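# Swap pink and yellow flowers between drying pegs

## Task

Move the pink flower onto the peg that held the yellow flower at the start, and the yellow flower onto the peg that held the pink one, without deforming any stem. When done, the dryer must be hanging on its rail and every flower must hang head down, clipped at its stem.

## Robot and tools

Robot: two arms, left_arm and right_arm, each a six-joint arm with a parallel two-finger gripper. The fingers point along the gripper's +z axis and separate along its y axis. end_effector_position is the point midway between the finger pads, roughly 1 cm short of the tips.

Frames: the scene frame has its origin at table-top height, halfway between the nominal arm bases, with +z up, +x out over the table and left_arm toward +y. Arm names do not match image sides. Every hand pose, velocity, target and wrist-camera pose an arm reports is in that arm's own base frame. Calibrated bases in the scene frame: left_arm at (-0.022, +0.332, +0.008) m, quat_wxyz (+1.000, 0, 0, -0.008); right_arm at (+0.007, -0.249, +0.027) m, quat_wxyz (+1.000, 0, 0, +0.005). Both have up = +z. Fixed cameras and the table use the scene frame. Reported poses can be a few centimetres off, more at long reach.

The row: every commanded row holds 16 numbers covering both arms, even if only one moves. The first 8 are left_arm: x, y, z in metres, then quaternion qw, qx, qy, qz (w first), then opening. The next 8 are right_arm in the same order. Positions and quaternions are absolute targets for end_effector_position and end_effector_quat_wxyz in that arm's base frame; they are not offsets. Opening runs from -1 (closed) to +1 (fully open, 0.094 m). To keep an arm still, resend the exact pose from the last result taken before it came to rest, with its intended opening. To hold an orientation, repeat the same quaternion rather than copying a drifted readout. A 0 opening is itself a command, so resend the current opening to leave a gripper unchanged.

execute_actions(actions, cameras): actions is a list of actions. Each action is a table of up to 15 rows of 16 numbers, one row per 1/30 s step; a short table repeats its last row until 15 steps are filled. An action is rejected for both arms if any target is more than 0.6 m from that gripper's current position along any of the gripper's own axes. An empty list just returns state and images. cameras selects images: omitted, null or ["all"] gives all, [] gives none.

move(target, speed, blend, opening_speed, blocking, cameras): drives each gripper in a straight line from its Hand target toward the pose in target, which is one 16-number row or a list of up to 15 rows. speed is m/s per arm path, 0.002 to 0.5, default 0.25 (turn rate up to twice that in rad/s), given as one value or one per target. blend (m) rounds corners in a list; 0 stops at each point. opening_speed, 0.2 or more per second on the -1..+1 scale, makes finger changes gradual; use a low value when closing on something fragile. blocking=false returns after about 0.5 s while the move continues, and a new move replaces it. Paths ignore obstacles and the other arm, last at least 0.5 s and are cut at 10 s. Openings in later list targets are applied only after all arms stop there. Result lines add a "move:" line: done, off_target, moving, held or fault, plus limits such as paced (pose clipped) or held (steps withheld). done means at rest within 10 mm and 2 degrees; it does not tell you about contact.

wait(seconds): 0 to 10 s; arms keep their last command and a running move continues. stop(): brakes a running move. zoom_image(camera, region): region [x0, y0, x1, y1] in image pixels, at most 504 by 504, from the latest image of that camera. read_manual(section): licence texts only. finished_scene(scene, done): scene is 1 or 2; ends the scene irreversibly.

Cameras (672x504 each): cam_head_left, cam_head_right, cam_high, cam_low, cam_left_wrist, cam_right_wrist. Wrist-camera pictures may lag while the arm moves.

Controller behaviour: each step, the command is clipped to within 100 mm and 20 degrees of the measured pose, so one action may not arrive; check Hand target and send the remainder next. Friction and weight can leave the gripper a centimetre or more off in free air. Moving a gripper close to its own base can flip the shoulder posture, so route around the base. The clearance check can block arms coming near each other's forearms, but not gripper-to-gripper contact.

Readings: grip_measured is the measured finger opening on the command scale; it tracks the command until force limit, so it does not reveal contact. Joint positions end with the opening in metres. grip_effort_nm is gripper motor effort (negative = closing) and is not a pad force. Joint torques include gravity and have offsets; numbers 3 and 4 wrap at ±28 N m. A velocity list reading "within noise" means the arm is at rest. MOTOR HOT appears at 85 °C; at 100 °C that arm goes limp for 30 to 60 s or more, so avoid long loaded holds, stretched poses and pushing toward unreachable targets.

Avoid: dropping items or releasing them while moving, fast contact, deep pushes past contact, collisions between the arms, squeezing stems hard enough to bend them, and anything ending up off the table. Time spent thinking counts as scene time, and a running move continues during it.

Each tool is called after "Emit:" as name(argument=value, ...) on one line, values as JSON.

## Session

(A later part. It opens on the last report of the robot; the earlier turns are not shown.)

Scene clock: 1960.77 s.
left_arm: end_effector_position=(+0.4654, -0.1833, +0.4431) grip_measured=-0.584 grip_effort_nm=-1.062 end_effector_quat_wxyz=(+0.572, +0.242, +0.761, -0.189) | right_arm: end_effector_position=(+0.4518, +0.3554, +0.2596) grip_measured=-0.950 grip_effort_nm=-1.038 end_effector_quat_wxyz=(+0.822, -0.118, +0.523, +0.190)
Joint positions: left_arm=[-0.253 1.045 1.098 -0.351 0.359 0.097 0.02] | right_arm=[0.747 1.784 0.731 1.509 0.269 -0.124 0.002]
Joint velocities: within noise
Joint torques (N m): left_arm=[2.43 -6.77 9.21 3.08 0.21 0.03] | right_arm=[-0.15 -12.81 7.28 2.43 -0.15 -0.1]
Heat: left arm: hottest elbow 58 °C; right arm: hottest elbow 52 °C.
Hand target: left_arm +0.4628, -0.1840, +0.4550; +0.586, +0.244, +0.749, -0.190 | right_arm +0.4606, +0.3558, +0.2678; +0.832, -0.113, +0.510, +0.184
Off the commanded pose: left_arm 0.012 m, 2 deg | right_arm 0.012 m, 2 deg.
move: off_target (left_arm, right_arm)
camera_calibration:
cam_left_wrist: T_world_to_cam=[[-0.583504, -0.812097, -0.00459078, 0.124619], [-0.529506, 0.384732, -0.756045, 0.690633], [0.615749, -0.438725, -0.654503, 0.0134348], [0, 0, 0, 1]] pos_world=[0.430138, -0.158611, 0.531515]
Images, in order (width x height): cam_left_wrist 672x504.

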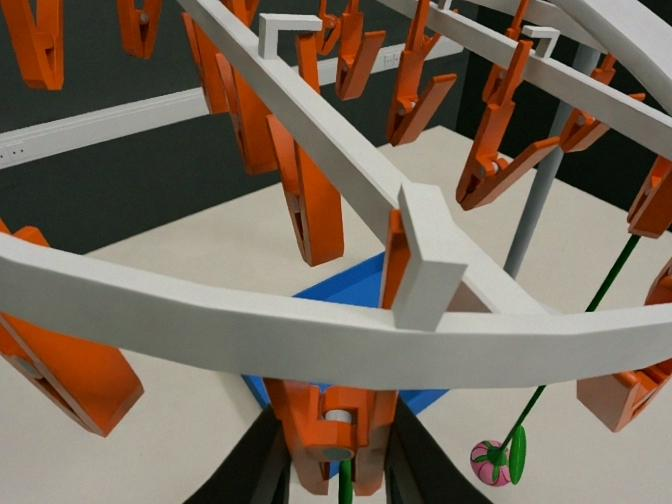

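Emit:
move(target=[0.463,-0.184,0.455,0.5856,0.2435,0.7495,-0.1902,-0.68,0.457,0.363,0.268,0.8324,-0.1131,0.5101,0.1845,-0.97], speed=0.04, cameras=["cam_left_wrist"])

Emit:
zoom_image(camera="cam_left_wrist", region=[270, 404, 404, 504])

Scene clock: 1967.47 s.
left_arm: end_effector_position=(+0.4654, -0.1833, +0.4431) grip_measured=-0.584 grip_effort_nm=-1.067 end_effector_quat_wxyz=(+0.572, +0.242, +0.761, -0.189) | right_arm: end_effector_position=(+0.4531, +0.3537, +0.2580) grip_measured=-0.950 grip_effort_nm=-1.038 end_effector_quat_wxyz=(+0.823, -0.116, +0.525, +0.184)
Joint positions: left_arm=[-0.253 1.045 1.098 -0.351 0.359 0.097 0.02] | right_arm=[0.746 1.787 0.731 1.51 0.28 -0.131 0.002]
Joint velocities: within noise
Joint torques (N m): left_arm=[2.43 -6.71 9.22 3.08 0.21 0.03] | right_arm=[1.14 -12.81 7.61 2.36 0.02 -0.13]
Heat: left arm: hottest elbow 58 °C; right arm: hottest elbow 51 °C.
Hand target: left_arm +0.4628, -0.1840, +0.4550; +0.586, +0.244, +0.749, -0.190 | right_arm +0.4565, +0.3626, +0.2678; +0.832, -0.113, +0.510, +0.185
Off the commanded pose: left_arm 0.012 m, 2 deg | right_arm 0.014 m, 2 deg.
move: off_target (left_arm, right_arm)
camera_calibration:
cam_left_wrist: T_world_to_cam=[[-0.583504, -0.812097, -0.00459078, 0.124619], [-0.529506, 0.384732, -0.756045, 0.690633], [0.615749, -0.438725, -0.654503, 0.0134348], [0, 0, 0, 1]] pos_world=[0.430138, -0.158611, 0.531515]
Images, in order (width x height): cam_left_wrist 672x504.

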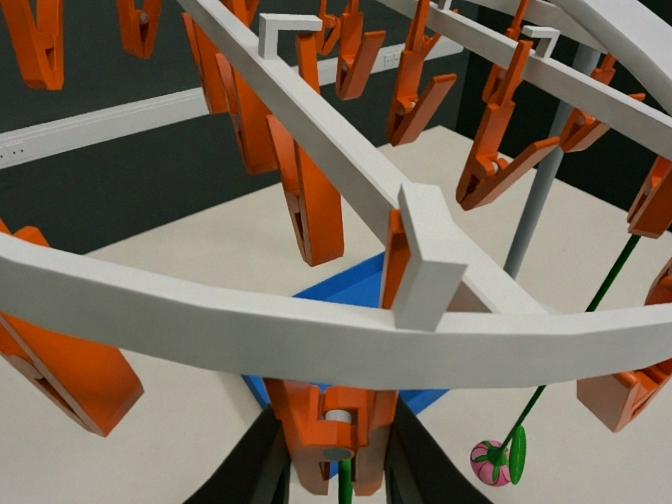

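Scaled by 3.761 from the camera's 672x504 image, which has a finer 960x720 frame.

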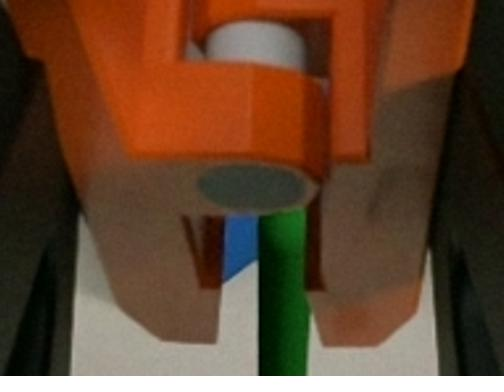

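Emit:
move(target=[0.463,-0.184,0.455,0.5856,0.2435,0.7495,-0.1902,-0.68,0.454,0.370,0.268,0.8324,-0.1131,0.5101,0.1845,-0.97], speed=0.04, cameras=["cam_left_wrist"])

Emit:
zoom_image(camera="cam_left_wrist", region=[270, 404, 404, 504])

Scene clock: 1971.47 s.
left_arm: end_effector_position=(+0.4654, -0.1833, +0.4431) grip_measured=-0.584 grip_effort_nm=-1.067 end_effector_quat_wxyz=(+0.572, +0.242, +0.761, -0.189) | right_arm: end_effector_position=(+0.4503, +0.3595, +0.2576) grip_measured=-0.950 grip_effort_nm=-1.038 end_effector_quat_wxyz=(+0.823, -0.116, +0.525, +0.183)
Joint positions: left_arm=[-0.253 1.045 1.098 -0.351 0.359 0.097 0.02] | right_arm=[0.761 1.792 0.737 1.51 0.295 -0.14 0.002]
Joint velocities: within noise
Joint torques (N m): left_arm=[2.43 -6.77 9.22 3.1 0.21 0.03] | right_arm=[1.14 -13.22 7.76 2.36 0 -0.1]
Heat: left arm: hottest elbow 58 °C; right arm: hottest elbow 51 °C.
Hand target: left_arm +0.4628, -0.1840, +0.4550; +0.586, +0.244, +0.749, -0.190 | right_arm +0.4534, +0.3696, +0.2680; +0.832, -0.113, +0.510, +0.185
Off the commanded pose: left_arm 0.012 m, 2 deg | right_arm 0.015 m, 2 deg.
move: off_target (left_arm, right_arm)
camera_calibration:
cam_left_wrist: T_world_to_cam=[[-0.583504, -0.812097, -0.00459078, 0.124619], [-0.529506, 0.384732, -0.756045, 0.690633], [0.615749, -0.438725, -0.654503, 0.0134348], [0, 0, 0, 1]] pos_world=[0.430138, -0.158611, 0.531515]
Images, in order (width x height): cam_left_wrist 672x504.

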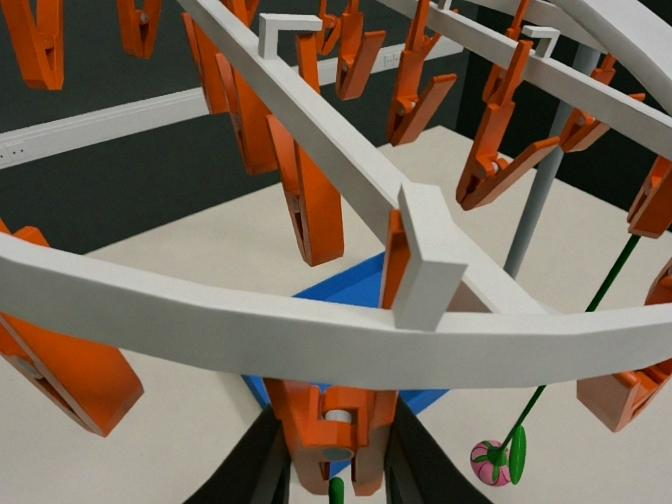

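Scaled by 3.761 from the camera's 672x504 image, which has a finer 960x720 frame.

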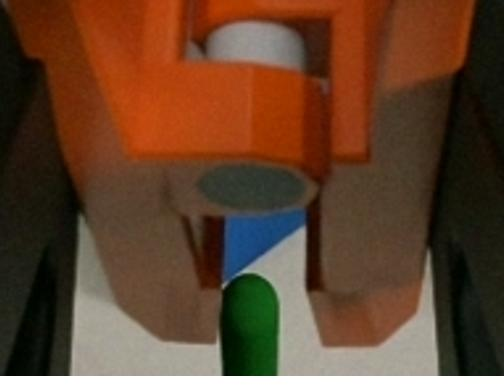

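Emit:
move(target=[0.463,-0.184,0.455,0.5856,0.2435,0.7495,-0.1902,-0.68,0.452,0.370,0.286,0.8324,-0.1131,0.5101,0.1845,-0.97], speed=0.04, cameras=["cam_left_wrist"])

Emit:
zoom_image(camera="cam_left_wrist", region=[270, 404, 404, 504])

Scene clock: 1978.03 s.
left_arm: end_effector_position=(+0.4654, -0.1833, +0.4431) grip_measured=-0.584 grip_effort_nm=-1.067 end_effector_quat_wxyz=(+0.572, +0.242, +0.761, -0.189) | right_arm: end_effector_position=(+0.4491, +0.3596, +0.2672) grip_measured=-0.950 grip_effort_nm=-1.028 end_effector_quat_wxyz=(+0.823, -0.116, +0.525, +0.182)
Joint positions: left_arm=[-0.253 1.045 1.098 -0.351 0.359 0.097 0.02] | right_arm=[0.764 1.764 0.737 1.483 0.297 -0.142 0.002]
Joint velocities: within noise
Joint torques (N m): left_arm=[2.49 -6.77 9.21 3.08 0.21 0.03] | right_arm=[1.44 -14.86 8.01 1.35 0.01 -0.12]
Heat: left arm: hottest elbow 57 °C; right arm: hottest elbow 51 °C.
Hand target: left_arm +0.4628, -0.1840, +0.4550; +0.586, +0.244, +0.749, -0.190 | right_arm +0.4512, +0.3693, +0.2860; +0.832, -0.113, +0.510, +0.185
Off the commanded pose: left_arm 0.012 m, 2 deg | right_arm 0.022 m, 2 deg.
move: off_target (left_arm, right_arm)
camera_calibration:
cam_left_wrist: T_world_to_cam=[[-0.583504, -0.812097, -0.00459078, 0.124619], [-0.529506, 0.384732, -0.756045, 0.690633], [0.615749, -0.438725, -0.654503, 0.0134348], [0, 0, 0, 1]] pos_world=[0.430138, -0.158611, 0.531515]
Images, in order (width x height): cam_left_wrist 672x504.

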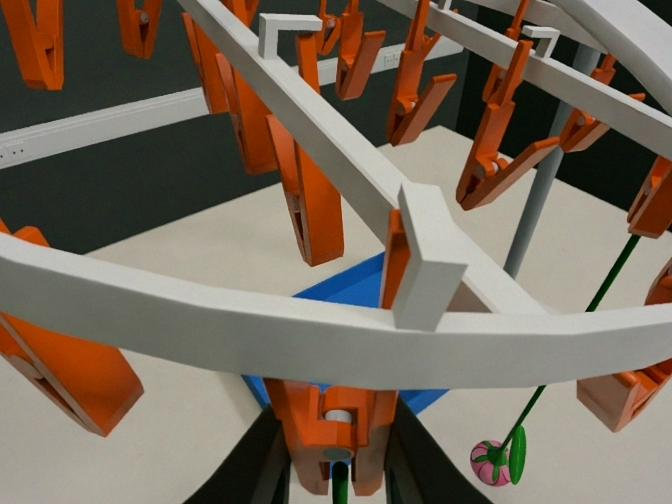

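Scaled by 3.761 from the camera's 672x504 image, which has a finer 960x720 frame.

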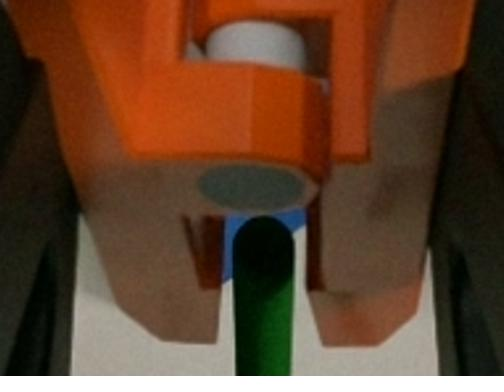

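Emit:
move(target=[0.463,-0.184,0.455,0.5856,0.2435,0.7495,-0.1902,-0.68,0.452,0.370,0.297,0.8324,-0.1131,0.5101,0.1845,-0.97], speed=0.03, cameras=["cam_left_wrist"])

Emit:
zoom_image(camera="cam_left_wrist", region=[270, 404, 404, 504])

Scene clock: 1983.20 s.
left_arm: end_effector_position=(+0.4654, -0.1833, +0.4431) grip_measured=-0.584 grip_effort_nm=-1.067 end_effector_quat_wxyz=(+0.572, +0.242, +0.761, -0.189) | right_arm: end_effector_position=(+0.4489, +0.3593, +0.2749) grip_measured=-0.950 grip_effort_nm=-1.033 end_effector_quat_wxyz=(+0.822, -0.117, +0.528, +0.181)
Joint positions: left_arm=[-0.253 1.045 1.098 -0.351 0.359 0.097 0.02] | right_arm=[0.764 1.737 0.737 1.45 0.298 -0.142 0.002]
Joint velocities: within noise
Joint torques (N m): left_arm=[2.49 -6.77 9.22 3.08 0.21 0.03] | right_arm=[1.38 -14.86 8.43 1.35 -0.01 -0.11]
Heat: left arm: hottest elbow 57 °C; right arm: hottest elbow 51 °C.
Hand target: left_arm +0.4628, -0.1840, +0.4550; +0.586, +0.244, +0.749, -0.190 | right_arm +0.4511, +0.3691, +0.2969; +0.832, -0.113, +0.510, +0.185
Off the commanded pose: left_arm 0.012 m, 2 deg | right_arm 0.025 m, 2 deg.
move: off_target (left_arm, right_arm)
camera_calibration:
cam_left_wrist: T_world_to_cam=[[-0.583504, -0.812097, -0.00459078, 0.124619], [-0.529506, 0.384732, -0.756045, 0.690633], [0.615749, -0.438725, -0.654503, 0.0134348], [0, 0, 0, 1]] pos_world=[0.430138, -0.158611, 0.531515]
Images, in order (width x height): cam_left_wrist 672x504.

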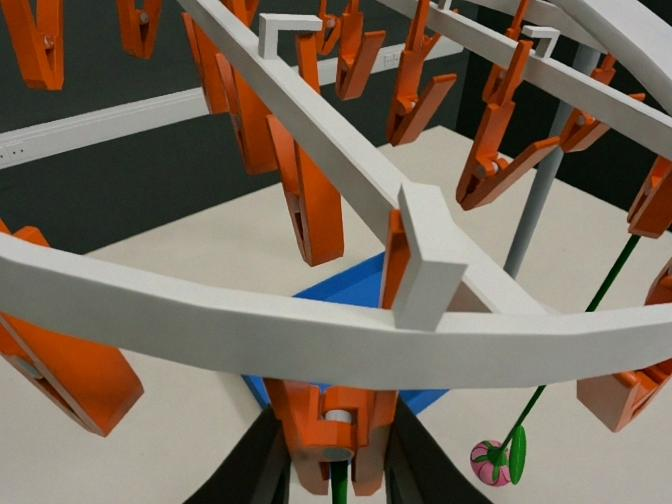

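Scaled by 3.761 from the camera's 672x504 image, which has a finer 960x720 frame.

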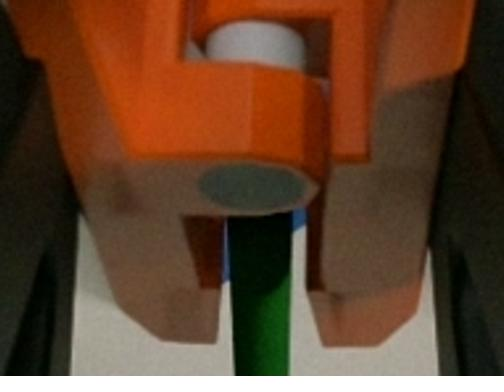

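Emit:
move(target=[0.463,-0.184,0.455,0.5856,0.2435,0.7495,-0.1902,-0.68,0.452,0.370,0.307,0.8324,-0.1131,0.5101,0.1845,-0.97], speed=0.03, cameras=["cam_left_wrist"])

Emit:
zoom_image(camera="cam_left_wrist", region=[270, 404, 404, 504])

Scene clock: 1986.20 s.
left_arm: end_effector_position=(+0.4654, -0.1833, +0.4431) grip_measured=-0.584 grip_effort_nm=-1.072 end_effector_quat_wxyz=(+0.572, +0.242, +0.761, -0.189) | right_arm: end_effector_position=(+0.4492, +0.3598, +0.2848) grip_measured=-0.950 grip_effort_nm=-1.028 end_effector_quat_wxyz=(+0.822, -0.117, +0.527, +0.181)
Joint positions: left_arm=[-0.253 1.045 1.098 -0.351 0.359 0.097 0.02] | right_arm=[0.764 1.712 0.743 1.42 0.298 -0.142 0.002]
Joint velocities: within noise
Joint torques (N m): left_arm=[2.49 -6.77 9.22 3.08 0.21 0.03] | right_arm=[1.38 -14.92 8.61 1.42 -0.01 -0.11]
Heat: left arm: hottest elbow 57 °C; right arm: hottest elbow 51 °C.
Hand target: left_arm +0.4628, -0.1840, +0.4550; +0.586, +0.244, +0.749, -0.190 | right_arm +0.4510, +0.3693, +0.3071; +0.832, -0.113, +0.510, +0.185
Off the commanded pose: left_arm 0.012 m, 2 deg | right_arm 0.025 m, 2 deg.
move: off_target (left_arm, right_arm)
camera_calibration:
cam_left_wrist: T_world_to_cam=[[-0.583504, -0.812097, -0.00459078, 0.124619], [-0.529506, 0.384732, -0.756045, 0.690633], [0.615749, -0.438725, -0.654503, 0.0134348], [0, 0, 0, 1]] pos_world=[0.430138, -0.158611, 0.531515]
Images, in order (width x height): cam_left_wrist 672x504.

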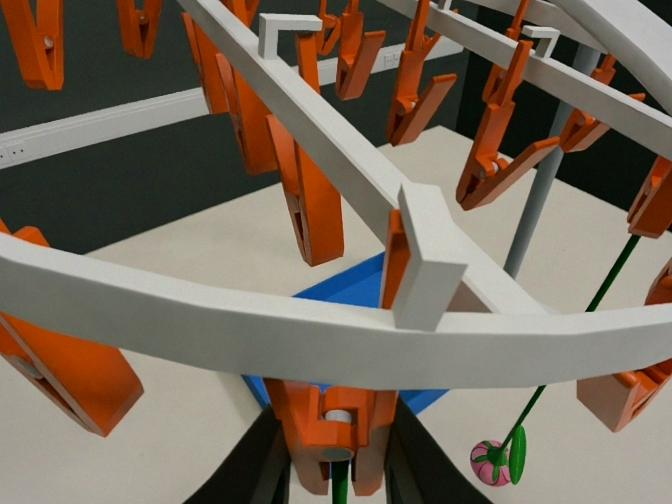

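Scaled by 3.761 from the camera's 672x504 image, which has a finer 960x720 frame.

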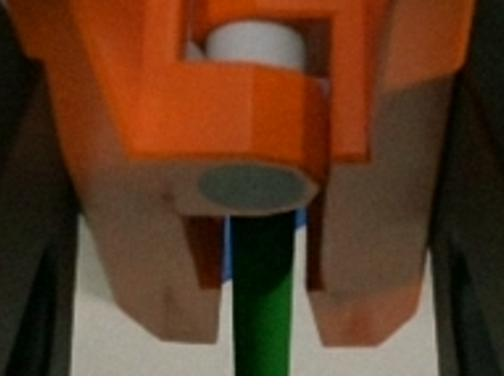

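Emit:
move(target=[0.463,-0.184,0.455,0.5856,0.2435,0.7495,-0.1902,-0.68,0.452,0.370,0.310,0.8324,-0.1131,0.5101,0.1845,-0.97], speed=0.03, cameras=["cam_left_wrist"])

Emit:
zoom_image(camera="cam_left_wrist", region=[270, 404, 404, 504])

Scene clock: 1989.60 s.
left_arm: end_effector_position=(+0.4654, -0.1833, +0.4431) grip_measured=-0.584 grip_effort_nm=-1.062 end_effector_quat_wxyz=(+0.572, +0.242, +0.761, -0.189) | right_arm: end_effector_position=(+0.4491, +0.3598, +0.2862) grip_measured=-0.950 grip_effort_nm=-1.038 end_effector_quat_wxyz=(+0.821, -0.118, +0.528, +0.181)
Joint positions: left_arm=[-0.253 1.045 1.098 -0.351 0.359 0.097 0.02] | right_arm=[0.764 1.706 0.743 1.411 0.298 -0.142 0.002]
Joint velocities: within noise
Joint torques (N m): left_arm=[2.43 -6.77 9.21 3.08 0.21 0.03] | right_arm=[1.44 -14.97 8.7 1.33 0 -0.11]
Heat: left arm: hottest elbow 57 °C; right arm: hottest elbow 51 °C.
Hand target: left_arm +0.4628, -0.1840, +0.4550; +0.586, +0.244, +0.749, -0.190 | right_arm +0.4509, +0.3692, +0.3100; +0.832, -0.113, +0.510, +0.185
Off the commanded pose: left_arm 0.012 m, 2 deg | right_arm 0.026 m, 3 deg.
move: off_target (left_arm, right_arm)
camera_calibration:
cam_left_wrist: T_world_to_cam=[[-0.583504, -0.812097, -0.00459078, 0.124619], [-0.529506, 0.384732, -0.756045, 0.690633], [0.615749, -0.438725, -0.654503, 0.0134348], [0, 0, 0, 1]] pos_world=[0.430138, -0.158611, 0.531515]
Images, in order (width x height): cam_left_wrist 672x504.

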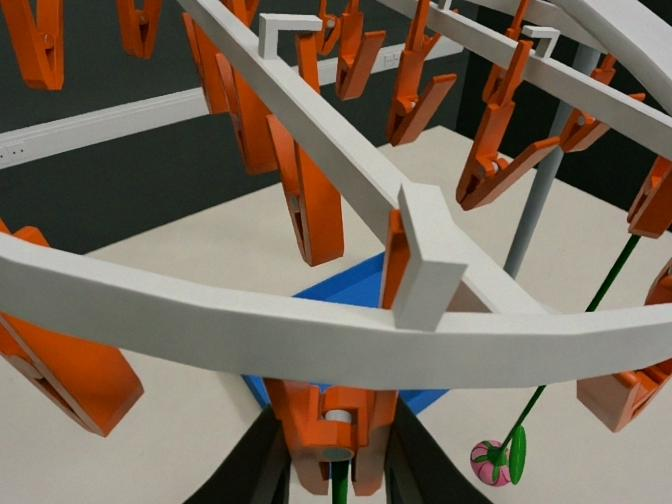

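Scaled by 3.761 from the camera's 672x504 image, which has a finer 960x720 frame.

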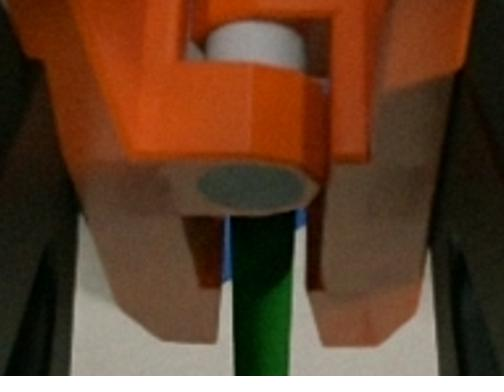

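Emit:
move(target=[0.463,-0.184,0.455,0.5856,0.2435,0.7495,-0.1902,-0.4,0.452,0.370,0.310,0.8324,-0.1131,0.5101,0.1845,-0.97], speed=0.03, opening_speed=0.2, cameras=["cam_left_wrist"])

Emit:
zoom_image(camera="cam_left_wrist", region=[236, 304, 504, 504])

Scene clock: 1994.63 s.
left_arm: end_effector_position=(+0.4654, -0.1833, +0.4431) grip_measured=-0.403 grip_effort_nm=0.056 end_effector_quat_wxyz=(+0.572, +0.242, +0.761, -0.189) | right_arm: end_effector_position=(+0.4490, +0.3596, +0.2870) grip_measured=-0.950 grip_effort_nm=-1.038 end_effector_quat_wxyz=(+0.821, -0.117, +0.528, +0.181)
Joint positions: left_arm=[-0.253 1.045 1.098 -0.351 0.359 0.097 0.028] | right_arm=[0.764 1.704 0.743 1.41 0.298 -0.142 0.002]
Joint velocities: within noise
Joint torques (N m): left_arm=[2.43 -6.77 9.22 3.1 0.21 0.03] | right_arm=[1.38 -14.62 8.81 1.39 0 -0.11]
Heat: left arm: hottest elbow 57 °C; right arm: hottest elbow 51 °C.
Hand target: left_arm +0.4628, -0.1840, +0.4550; +0.586, +0.244, +0.749, -0.190 | right_arm +0.4510, +0.3692, +0.3099; +0.832, -0.113, +0.510, +0.185
Off the commanded pose: left_arm 0.012 m, 2 deg | right_arm 0.025 m, 2 deg.
move: off_target (left_arm, right_arm)
camera_calibration:
cam_left_wrist: T_world_to_cam=[[-0.583504, -0.812097, -0.00459078, 0.124619], [-0.529506, 0.384732, -0.756045, 0.690633], [0.615749, -0.438725, -0.654503, 0.0134348], [0, 0, 0, 1]] pos_world=[0.430138, -0.158611, 0.531515]
Images, in order (width x height): cam_left_wrist 672x504.

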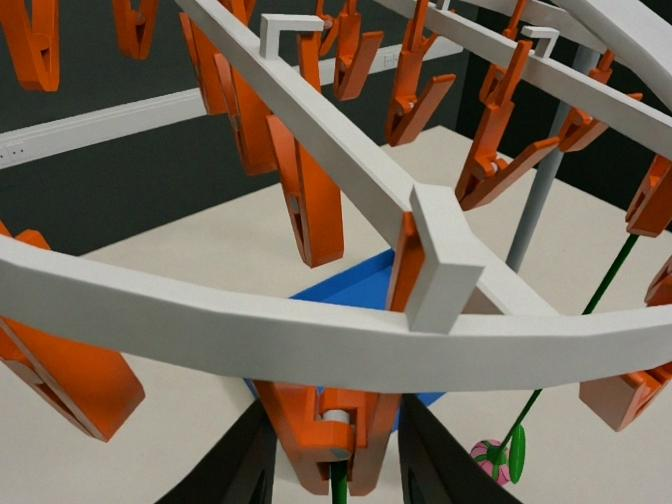

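Scaled by 1.881 from the camera's 672x504 image, which has a finer 960x720 frame.

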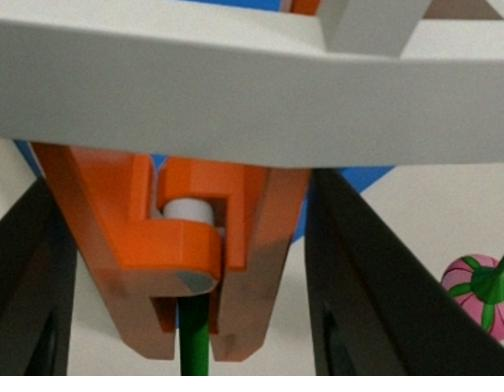

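Emit:
move(target=[0.463,-0.184,0.455,0.5856,0.2435,0.7495,-0.1902,0.2,0.452,0.370,0.310,0.8324,-0.1131,0.5101,0.1845,-0.97], speed=0.03, opening_speed=0.2, cameras=["cam_left_wrist"])

Emit:
zoom_image(camera="cam_left_wrist", region=[236, 304, 504, 504])

Scene clock: 2000.80 s.
left_arm: end_effector_position=(+0.4654, -0.1834, +0.4431) grip_measured=+0.197 grip_effort_nm=0.056 end_effector_quat_wxyz=(+0.572, +0.242, +0.761, -0.189) | right_arm: end_effector_position=(+0.4490, +0.3596, +0.2870) grip_measured=-0.950 grip_effort_nm=-1.028 end_effector_quat_wxyz=(+0.821, -0.117, +0.528, +0.181)
Joint positions: left_arm=[-0.253 1.045 1.098 -0.351 0.359 0.097 0.056] | right_arm=[0.764 1.704 0.743 1.41 0.298 -0.142 0.002]
Joint velocities: within noise
Joint torques (N m): left_arm=[2.49 -6.77 9.21 3.08 0.21 0.03] | right_arm=[1.44 -14.68 8.75 1.39 -0.01 -0.11]
Heat: left arm: hottest elbow 57 °C; right arm: hottest elbow 51 °C.
Hand target: left_arm +0.4628, -0.1840, +0.4550; +0.585, +0.244, +0.749, -0.190 | right_arm +0.4510, +0.3692, +0.3099; +0.832, -0.113, +0.510, +0.185
Off the commanded pose: left_arm 0.012 m, 2 deg | right_arm 0.025 m, 2 deg.
move: off_target (left_arm, right_arm)
camera_calibration:
cam_left_wrist: T_world_to_cam=[[-0.5838, -0.811885, -0.00448615, 0.124685], [-0.529387, 0.384843, -0.756072, 0.690616], [0.61557, -0.43902, -0.654473, 0.0134536], [0, 0, 0, 1]] pos_world=[0.430113, -0.158643, 0.53152]
Images, in order (width x height): cam_left_wrist 672x504.

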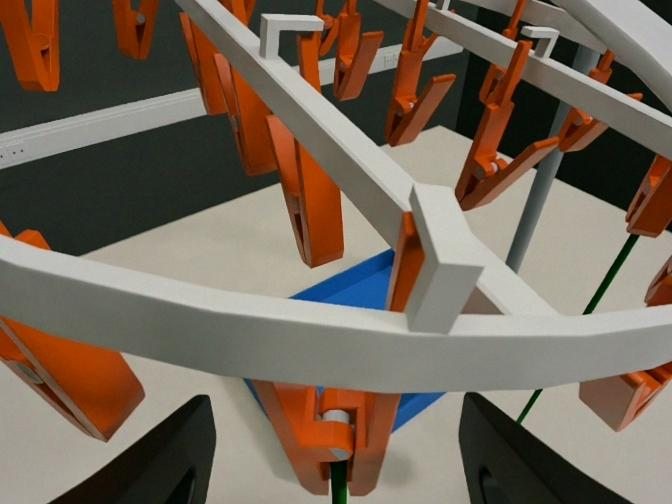

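Scaled by 1.881 from the camera's 672x504 image, which has a finer 960x720 frame.

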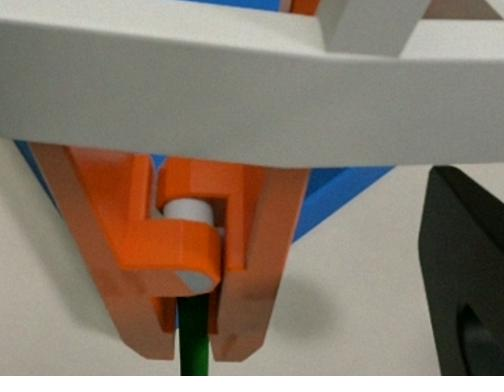

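Emit:
move(target=[0.428,-0.158,0.455,0.5856,0.2435,0.7495,-0.1902,0.2,0.452,0.370,0.310,0.8324,-0.1131,0.5101,0.1845,-0.97], speed=0.05, cameras=["cam_left_wrist"])

Scene clock: 2003.97 s.
left_arm: end_effector_position=(+0.4310, -0.1637, +0.4516) grip_measured=+0.198 grip_effort_nm=0.061 end_effector_quat_wxyz=(+0.583, +0.243, +0.750, -0.195) | right_arm: end_effector_position=(+0.4490, +0.3596, +0.2870) grip_measured=-0.950 grip_effort_nm=-1.033 end_effector_quat_wxyz=(+0.821, -0.117, +0.528, +0.181)
Joint positions: left_arm=[-0.213 0.937 1.036 -0.369 0.411 0.1 0.056] | right_arm=[0.764 1.704 0.743 1.41 0.298 -0.142 0.002]
Joint velocities: within noise
Joint torques (N m): left_arm=[3.43 -5.42 9.07 1.73 0.2 0.15] | right_arm=[1.32 -14.74 8.77 1.4 0 -0.11]
Heat: left arm: hottest elbow 57 °C; right arm: hottest elbow 51 °C.
Hand target: left_arm +0.4280, -0.1581, +0.4550; +0.586, +0.243, +0.749, -0.190 | right_arm +0.4510, +0.3692, +0.3099; +0.832, -0.113, +0.510, +0.185
Off the commanded pose: left_arm 0.007 m, 1 deg | right_arm 0.025 m, 2 deg.
move: off_target (right_arm)
camera_calibration:
cam_left_wrist: T_world_to_cam=[[-0.591218, -0.806498, -0.00473948, 0.124824], [-0.505906, 0.375427, -0.776604, 0.668905], [0.628109, -0.456744, -0.629971, 0.0295408], [0, 0, 0, 1]] pos_world=[0.393646, -0.136962, 0.538676]
Images, in order (width x height): cam_left_wrist 672x504.

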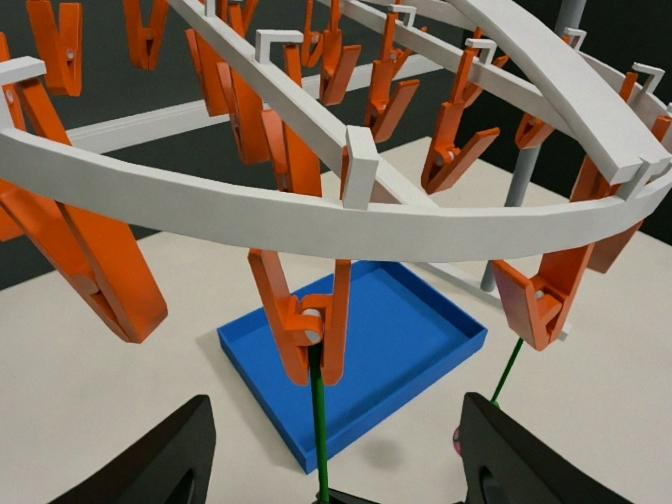

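Emit:
zoom_image(camera="cam_left_wrist", region=[220, 230, 420, 430])

Emit:
move(target=[0.36,-0.11,0.43,0.6725,0.2185,0.6725,-0.2185,0.2,0.452,0.370,0.310,0.8324,-0.1131,0.5101,0.1845,-0.97], speed=0.1, cameras=["cam_left_wrist","cam_head_right"])

Scaled by 2.520 from the camera's 672x504 image, which has a finer 960x720 frame.

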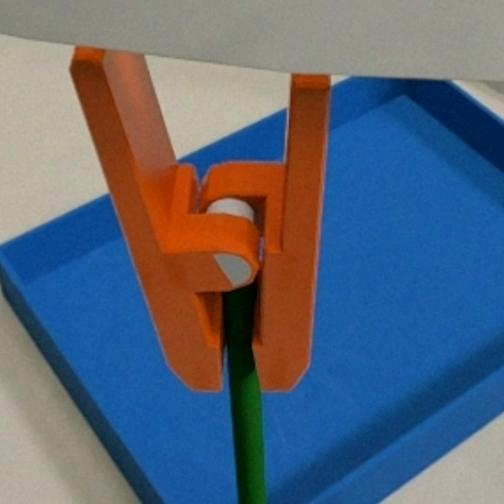

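Scene clock: 2008.27 s.
left_arm: end_effector_position=(+0.3615, -0.1140, +0.4213) grip_measured=+0.198 grip_effort_nm=0.051 end_effector_quat_wxyz=(+0.661, +0.222, +0.682, -0.221) | right_arm: end_effector_position=(+0.4490, +0.3596, +0.2870) grip_measured=-0.950 grip_effort_nm=-1.028 end_effector_quat_wxyz=(+0.821, -0.117, +0.528, +0.181)
Joint positions: left_arm=[-0.05 0.672 0.696 -0.057 0.586 0.011 0.056] | right_arm=[0.764 1.704 0.743 1.41 0.298 -0.142 0.002]
Joint velocities: within noise
Joint torques (N m): left_arm=[3.43 -2.14 9.1 2.97 0.16 -0.08] | right_arm=[1.38 -14.45 8.75 1.37 -0.01 -0.11]
Heat: left arm: hottest elbow 57 °C; right arm: hottest elbow 51 °C.
Hand target: left_arm +0.3599, -0.1101, +0.4299; +0.672, +0.219, +0.673, -0.218 | right_arm +0.4510, +0.3692, +0.3099; +0.832, -0.113, +0.510, +0.185
Off the commanded pose: left_arm 0.010 m, 2 deg | right_arm 0.025 m, 2 deg.
move: off_target (right_arm)
camera_calibration:
cam_left_wrist: T_world_to_cam=[[-0.590777, -0.806809, -0.00650862, 0.124282], [-0.356201, 0.268045, -0.895138, 0.575099], [0.72395, -0.526509, -0.445741, -0.0434938], [0, 0, 0, 1]] pos_world=[0.309761, -0.0767808, 0.496215]
Images, in order (width x height): cam_head_right 672x504, cam_left_wrist 672x504.

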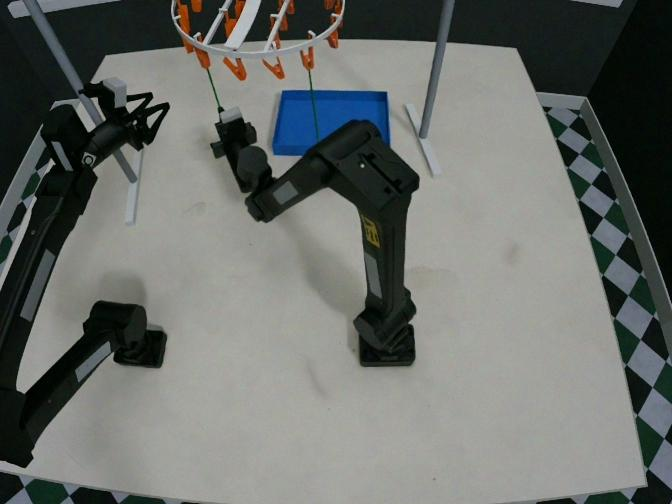

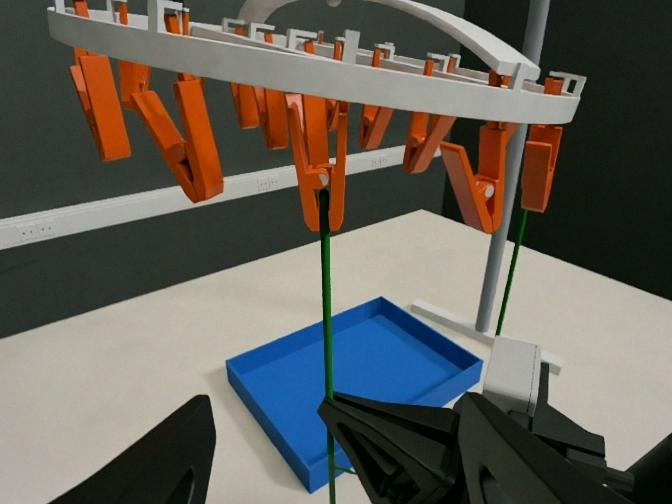

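Emit:
move(target=[0.36,-0.113,0.425,0.6725,0.2185,0.6725,-0.2185,0.2,0.452,0.366,0.272,0.8324,-0.1131,0.5101,0.1845,-0.97], speed=0.02, cameras=["cam_left_wrist"])

Emit:
zoom_image(camera="cam_left_wrist", region=[240, 60, 420, 240])

Scene clock: 2015.60 s.
left_arm: end_effector_position=(+0.3623, -0.1130, +0.4164) grip_measured=+0.198 grip_effort_nm=0.051 end_effector_quat_wxyz=(+0.662, +0.219, +0.682, -0.219) | right_arm: end_effector_position=(+0.4494, +0.3603, +0.2678) grip_measured=-0.950 grip_effort_nm=-1.038 end_effector_quat_wxyz=(+0.826, -0.113, +0.520, +0.184)
Joint positions: left_arm=[-0.05 0.672 0.683 -0.044 0.58 0.009 0.056] | right_arm=[0.764 1.774 0.743 1.502 0.297 -0.142 0.002]
Joint velocities: within noise
Joint torques (N m): left_arm=[2.49 -2.08 9.11 2.99 -0.06 -0.06] | right_arm=[0.91 -12.63 6.79 2.29 -0.19 -0.09]
Heat: left arm: hottest elbow 58 °C; right arm: hottest elbow 51 °C.
Hand target: left_arm +0.3599, -0.1130, +0.4250; +0.672, +0.219, +0.673, -0.219 | right_arm +0.4518, +0.3659, +0.2719; +0.832, -0.113, +0.510, +0.185
Off the commanded pose: left_arm 0.009 m, 2 deg | right_arm 0.008 m, 1 deg.
move: done
camera_calibration:
cam_left_wrist: T_world_to_cam=[[-0.585195, -0.810875, -0.00538091, 0.122527], [-0.358497, 0.264662, -0.895228, 0.571233], [0.727342, -0.521954, -0.445575, -0.0465288], [0, 0, 0, 1]] pos_world=[0.31033, -0.0761155, 0.491312]
Images, in order (width x height): cam_left_wrist 672x504.

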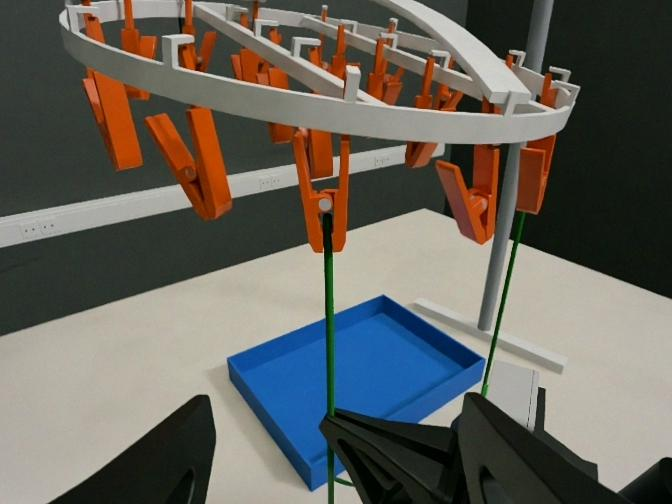

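Scaled by 2.800 from the camera's 672x504 image, which has a finer 960x720 frame.

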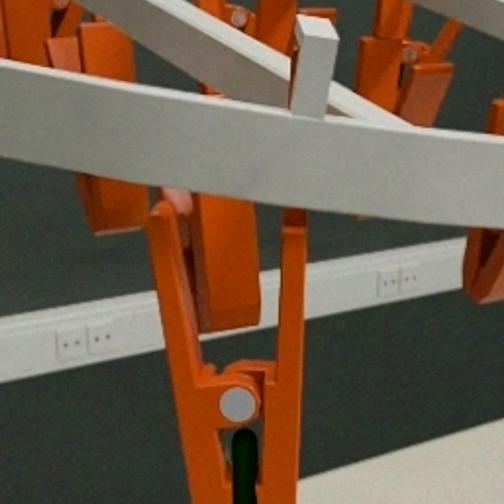

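Emit:
move(target=[0.36,-0.113,0.425,0.6725,0.2185,0.6725,-0.2185,0.2,0.453,0.366,0.261,0.8324,-0.1131,0.5101,0.1845,-0.97], speed=0.02, cameras=["cam_left_wrist"])

Emit:
zoom_image(camera="cam_left_wrist", region=[240, 80, 420, 260])

Scene clock: 2020.87 s.
left_arm: end_effector_position=(+0.3623, -0.1130, +0.4162) grip_measured=+0.198 grip_effort_nm=0.056 end_effector_quat_wxyz=(+0.662, +0.219, +0.682, -0.219) | right_arm: end_effector_position=(+0.4497, +0.3609, +0.2578) grip_measured=-0.950 grip_effort_nm=-1.033 end_effector_quat_wxyz=(+0.827, -0.113, +0.519, +0.185)
Joint positions: left_arm=[-0.05 0.672 0.683 -0.043 0.58 0.009 0.056] | right_arm=[0.764 1.805 0.743 1.534 0.296 -0.142 0.002]
Joint velocities: within noise
Joint torques (N m): left_arm=[2.43 -2.08 9.13 2.97 -0.06 -0.06] | right_arm=[0.79 -13.04 6.54 2.36 -0.21 -0.06]
Heat: left arm: hottest elbow 58 °C; right arm: hottest elbow 51 °C.
Hand target: left_arm +0.3599, -0.1130, +0.4250; +0.672, +0.219, +0.672, -0.218 | right_arm +0.4528, +0.3660, +0.2609; +0.832, -0.113, +0.510, +0.185
Off the commanded pose: left_arm 0.009 m, 2 deg | right_arm 0.007 m, 1 deg.
move: done
camera_calibration:
cam_left_wrist: T_world_to_cam=[[-0.585195, -0.810875, -0.00538091, 0.122527], [-0.358497, 0.264662, -0.895228, 0.571104], [0.727342, -0.521954, -0.445575, -0.0465949], [0, 0, 0, 1]] pos_world=[0.310332, -0.0761156, 0.491166]
Images, in order (width x height): cam_left_wrist 672x504.

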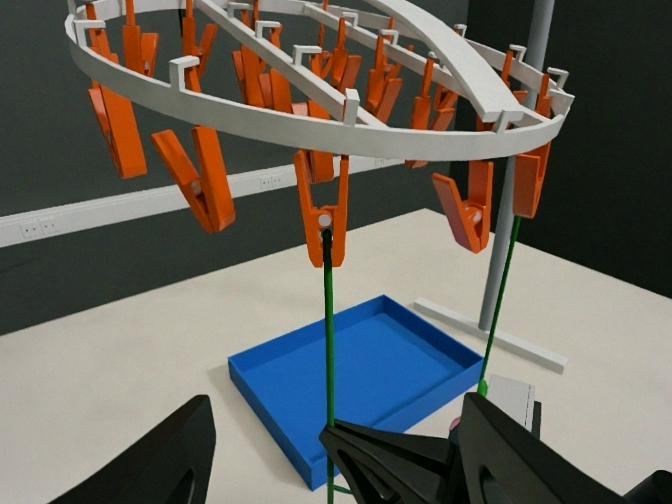

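Scaled by 2.800 from the camera's 672x504 image, which has a finer 960x720 frame.

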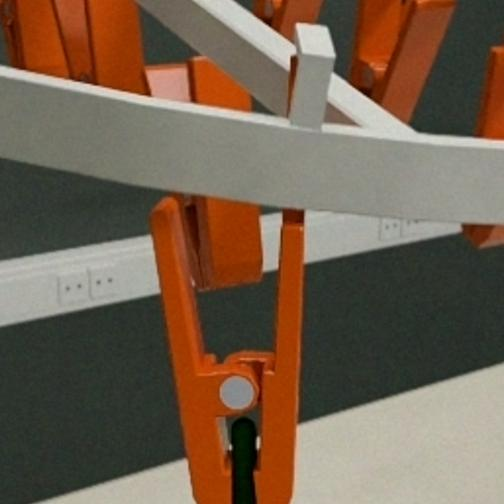

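Emit:
move(target=[0.36,-0.113,0.425,0.6725,0.2185,0.6725,-0.2185,0.2,0.453,0.366,0.255,0.8324,-0.1131,0.5101,0.1845,-0.97], speed=0.02, cameras=["cam_left_wrist"])

Emit:
zoom_image(camera="cam_left_wrist", region=[240, 80, 480, 504])

Scene clock: 2026.13 s.
left_arm: end_effector_position=(+0.3624, -0.1130, +0.4162) grip_measured=+0.198 grip_effort_nm=0.051 end_effector_quat_wxyz=(+0.662, +0.219, +0.682, -0.219) | right_arm: end_effector_position=(+0.4497, +0.3609, +0.2527) grip_measured=-0.950 grip_effort_nm=-1.033 end_effector_quat_wxyz=(+0.827, -0.113, +0.519, +0.185)
Joint positions: left_arm=[-0.05 0.672 0.683 -0.043 0.579 0.009 0.056] | right_arm=[0.764 1.821 0.743 1.552 0.296 -0.142 0.002]
Joint velocities: within noise
Joint torques (N m): left_arm=[2.43 -2.08 9.13 2.96 -0.05 -0.05] | right_arm=[0.67 -12.81 6.42 2.18 -0.21 -0.07]
Heat: left arm: hottest elbow 57 °C; right arm: hottest elbow 50 °C.
Hand target: left_arm +0.3599, -0.1130, +0.4250; +0.672, +0.218, +0.673, -0.218 | right_arm +0.4528, +0.3660, +0.2549; +0.832, -0.113, +0.510, +0.185
Off the commanded pose: left_arm 0.009 m, 2 deg | right_arm 0.006 m, 1 deg.
move: done
camera_calibration:
cam_left_wrist: T_world_to_cam=[[-0.584878, -0.811106, -0.00501006, 0.122298], [-0.358801, 0.264257, -0.895226, 0.571166], [0.727447, -0.521801, -0.445584, -0.0466128], [0, 0, 0, 1]] pos_world=[0.310373, -0.0760608, 0.491165]
Images, in order (width x height): cam_left_wrist 672x504.

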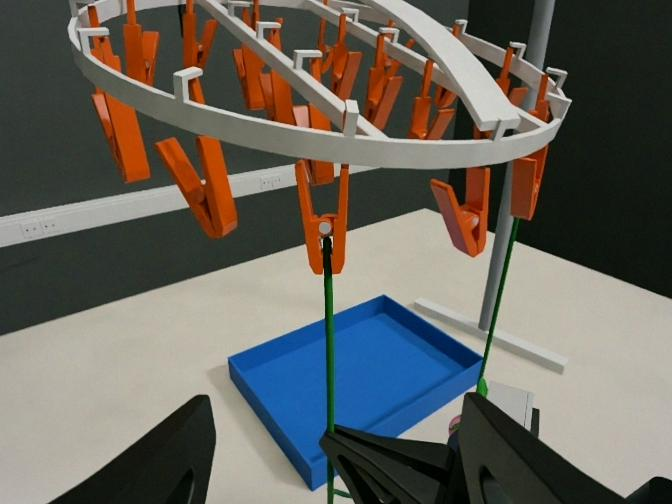

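Scaled by 1.189 from the camera's 672x504 image, which has a finer 960x720 frame.

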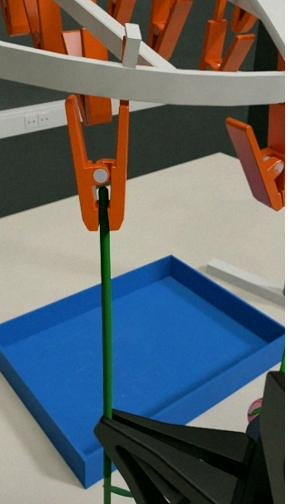

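Emit:
move(target=[0.36,-0.113,0.425,0.6725,0.2185,0.6725,-0.2185,0.2,0.453,0.366,0.255,0.8324,-0.1131,0.5101,0.1845,-0.6], speed=0.02, opening_speed=0.2, cameras=["cam_left_wrist","cam_right_wrist"])

Emit:
zoom_image(camera="cam_left_wrist", region=[240, 80, 480, 504])

Scene clock: 2030.60 s.
left_arm: end_effector_position=(+0.3624, -0.1130, +0.4162) grip_measured=+0.198 grip_effort_nm=0.046 end_effector_quat_wxyz=(+0.662, +0.219, +0.682, -0.219) | right_arm: end_effector_position=(+0.4496, +0.3611, +0.2526) grip_measured=-0.602 grip_effort_nm=0.071 end_effector_quat_wxyz=(+0.827, -0.113, +0.518, +0.185)
Joint positions: left_arm=[-0.05 0.672 0.683 -0.043 0.579 0.009 0.056] | right_arm=[0.764 1.822 0.743 1.553 0.294 -0.142 0.019]
Joint velocities: within noise
Joint torques (N m): left_arm=[2.49 -2.14 9.13 2.96 -0.06 -0.05] | right_arm=[0.79 -12.92 6.39 2.24 -0.17 -0.07]
Heat: left arm: hottest elbow 57 °C; right arm: hottest elbow 50 °C.
Hand target: left_arm +0.3599, -0.1130, +0.4250; +0.672, +0.219, +0.673, -0.218 | right_arm +0.4528, +0.3660, +0.2549; +0.832, -0.113, +0.510, +0.185
Off the commanded pose: left_arm 0.009 m, 2 deg | right_arm 0.006 m, 1 deg.
move: done
camera_calibration:
cam_left_wrist: T_world_to_cam=[[-0.584878, -0.811106, -0.00501006, 0.122298], [-0.358801, 0.264257, -0.895226, 0.571166], [0.727447, -0.521801, -0.445584, -0.0466128], [0, 0, 0, 1]] pos_world=[0.310373, -0.0760608, 0.491165]
cam_right_wrist: T_world_to_cam=[[0.42517, -0.905096, 0.00557726, 0.133142], [0.0239627, 0.00509629, -0.9997, 0.281071], [0.904796, 0.425176, 0.0238553, -0.479472], [0, 0, 0, 1]] pos_world=[0.370482, 0.322934, 0.291682]
Images, in order (width x height): cam_left_wrist 672x504, cam_right_wrist 672x504.

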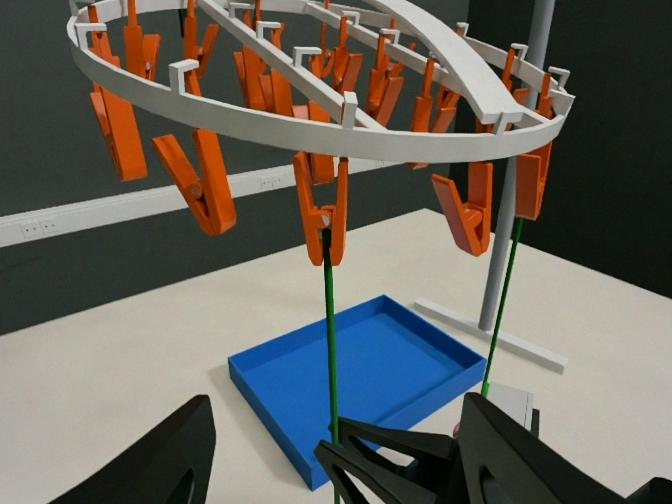

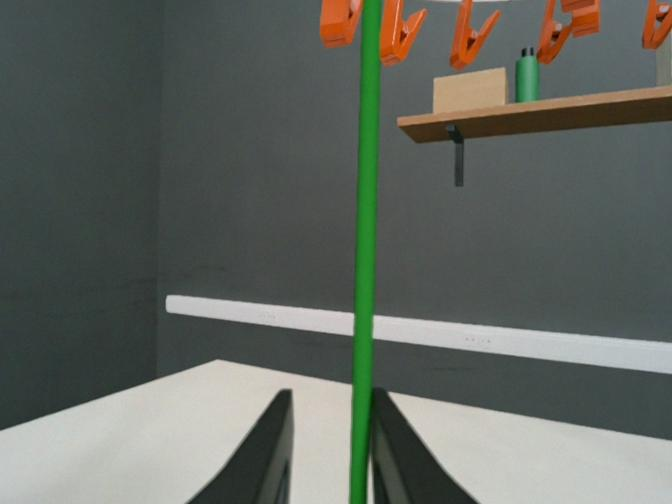

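Scaled by 1.189 from the camera's 672x504 image, which has a finer 960x720 frame.

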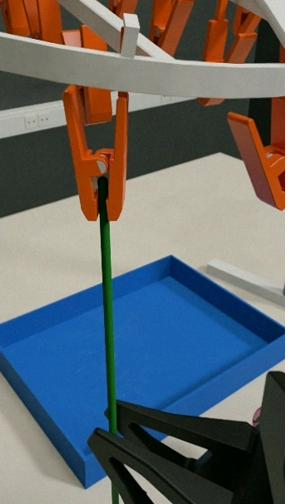

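Emit:
move(target=[[0.36,-0.113,0.425,0.6725,0.2185,0.6725,-0.2185,0.2,0.453,0.366,0.255,0.8324,-0.1131,0.5101,0.1845,-0.2],[0.36,-0.113,0.425,0.6725,0.2185,0.6725,-0.2185,0.2,0.398,0.338,0.255,0.7998,-0.1241,0.56,0.1773,-0.2]], speed=0.04, opening_speed=0.3, cameras=["cam_left_wrist","cam_right_wrist"])

Scene clock: 2039.43 s.
left_arm: end_effector_position=(+0.3624, -0.1130, +0.4162) grip_measured=+0.198 grip_effort_nm=0.051 end_effector_quat_wxyz=(+0.662, +0.219, +0.682, -0.219) | right_arm: end_effector_position=(+0.4031, +0.3360, +0.2559) grip_measured=-0.201 grip_effort_nm=0.071 end_effector_quat_wxyz=(+0.803, -0.121, +0.557, +0.173)
Joint positions: left_arm=[-0.05 0.672 0.683 -0.043 0.579 0.009 0.056] | right_arm=[0.811 1.648 0.581 1.45 0.358 -0.142 0.038]
Joint velocities: within noise
Joint torques (N m): left_arm=[2.49 -2.14 9.11 2.96 -0.06 -0.05] | right_arm=[1.32 -12.34 4.31 1.47 0.02 0.09]
Heat: left arm: hottest elbow 57 °C; right arm: hottest elbow 50 °C.
Hand target: left_arm +0.3599, -0.1130, +0.4250; +0.672, +0.219, +0.673, -0.218 | right_arm +0.3981, +0.3379, +0.2549; +0.800, -0.124, +0.560, +0.177
Off the commanded pose: left_arm 0.009 m, 2 deg | right_arm 0.006 m, 1 deg.
move: done
camera_calibration:
cam_left_wrist: T_world_to_cam=[[-0.584878, -0.811106, -0.00501006, 0.122298], [-0.358801, 0.264257, -0.895226, 0.571166], [0.727447, -0.521801, -0.445584, -0.0466128], [0, 0, 0, 1]] pos_world=[0.310373, -0.0760608, 0.491165]
cam_right_wrist: T_world_to_cam=[[0.41554, -0.909492, 0.012282, 0.133847], [-0.0596305, -0.0407137, -0.99739, 0.334176], [0.907618, 0.413723, -0.0711516, -0.399751], [0, 0, 0, 1]] pos_world=[0.32713, 0.300724, 0.303217]
Images, in order (width x height): cam_left_wrist 672x504, cam_right_wrist 672x504.

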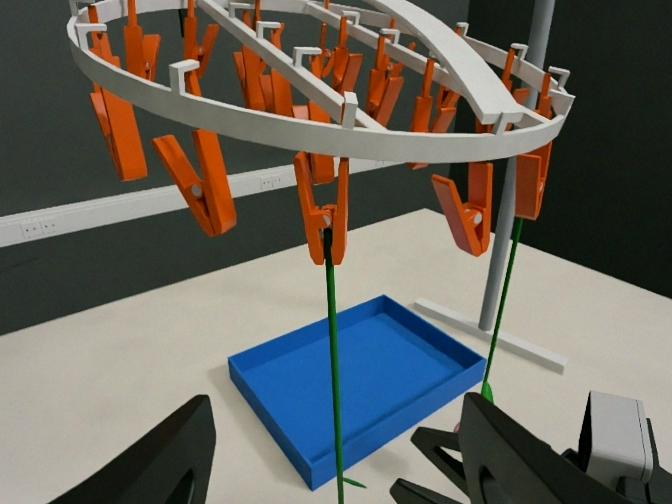

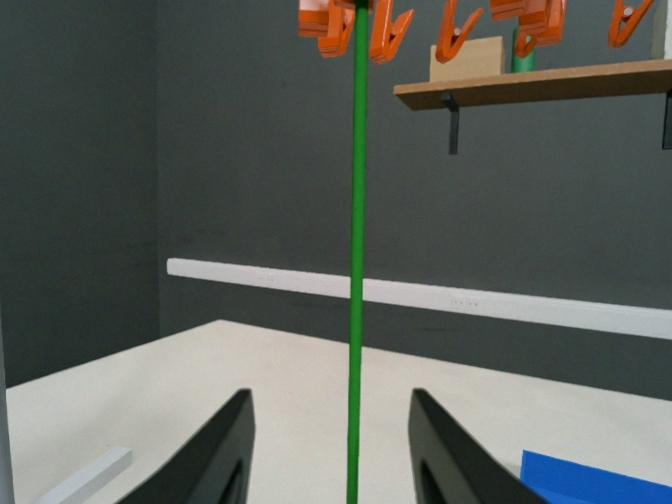

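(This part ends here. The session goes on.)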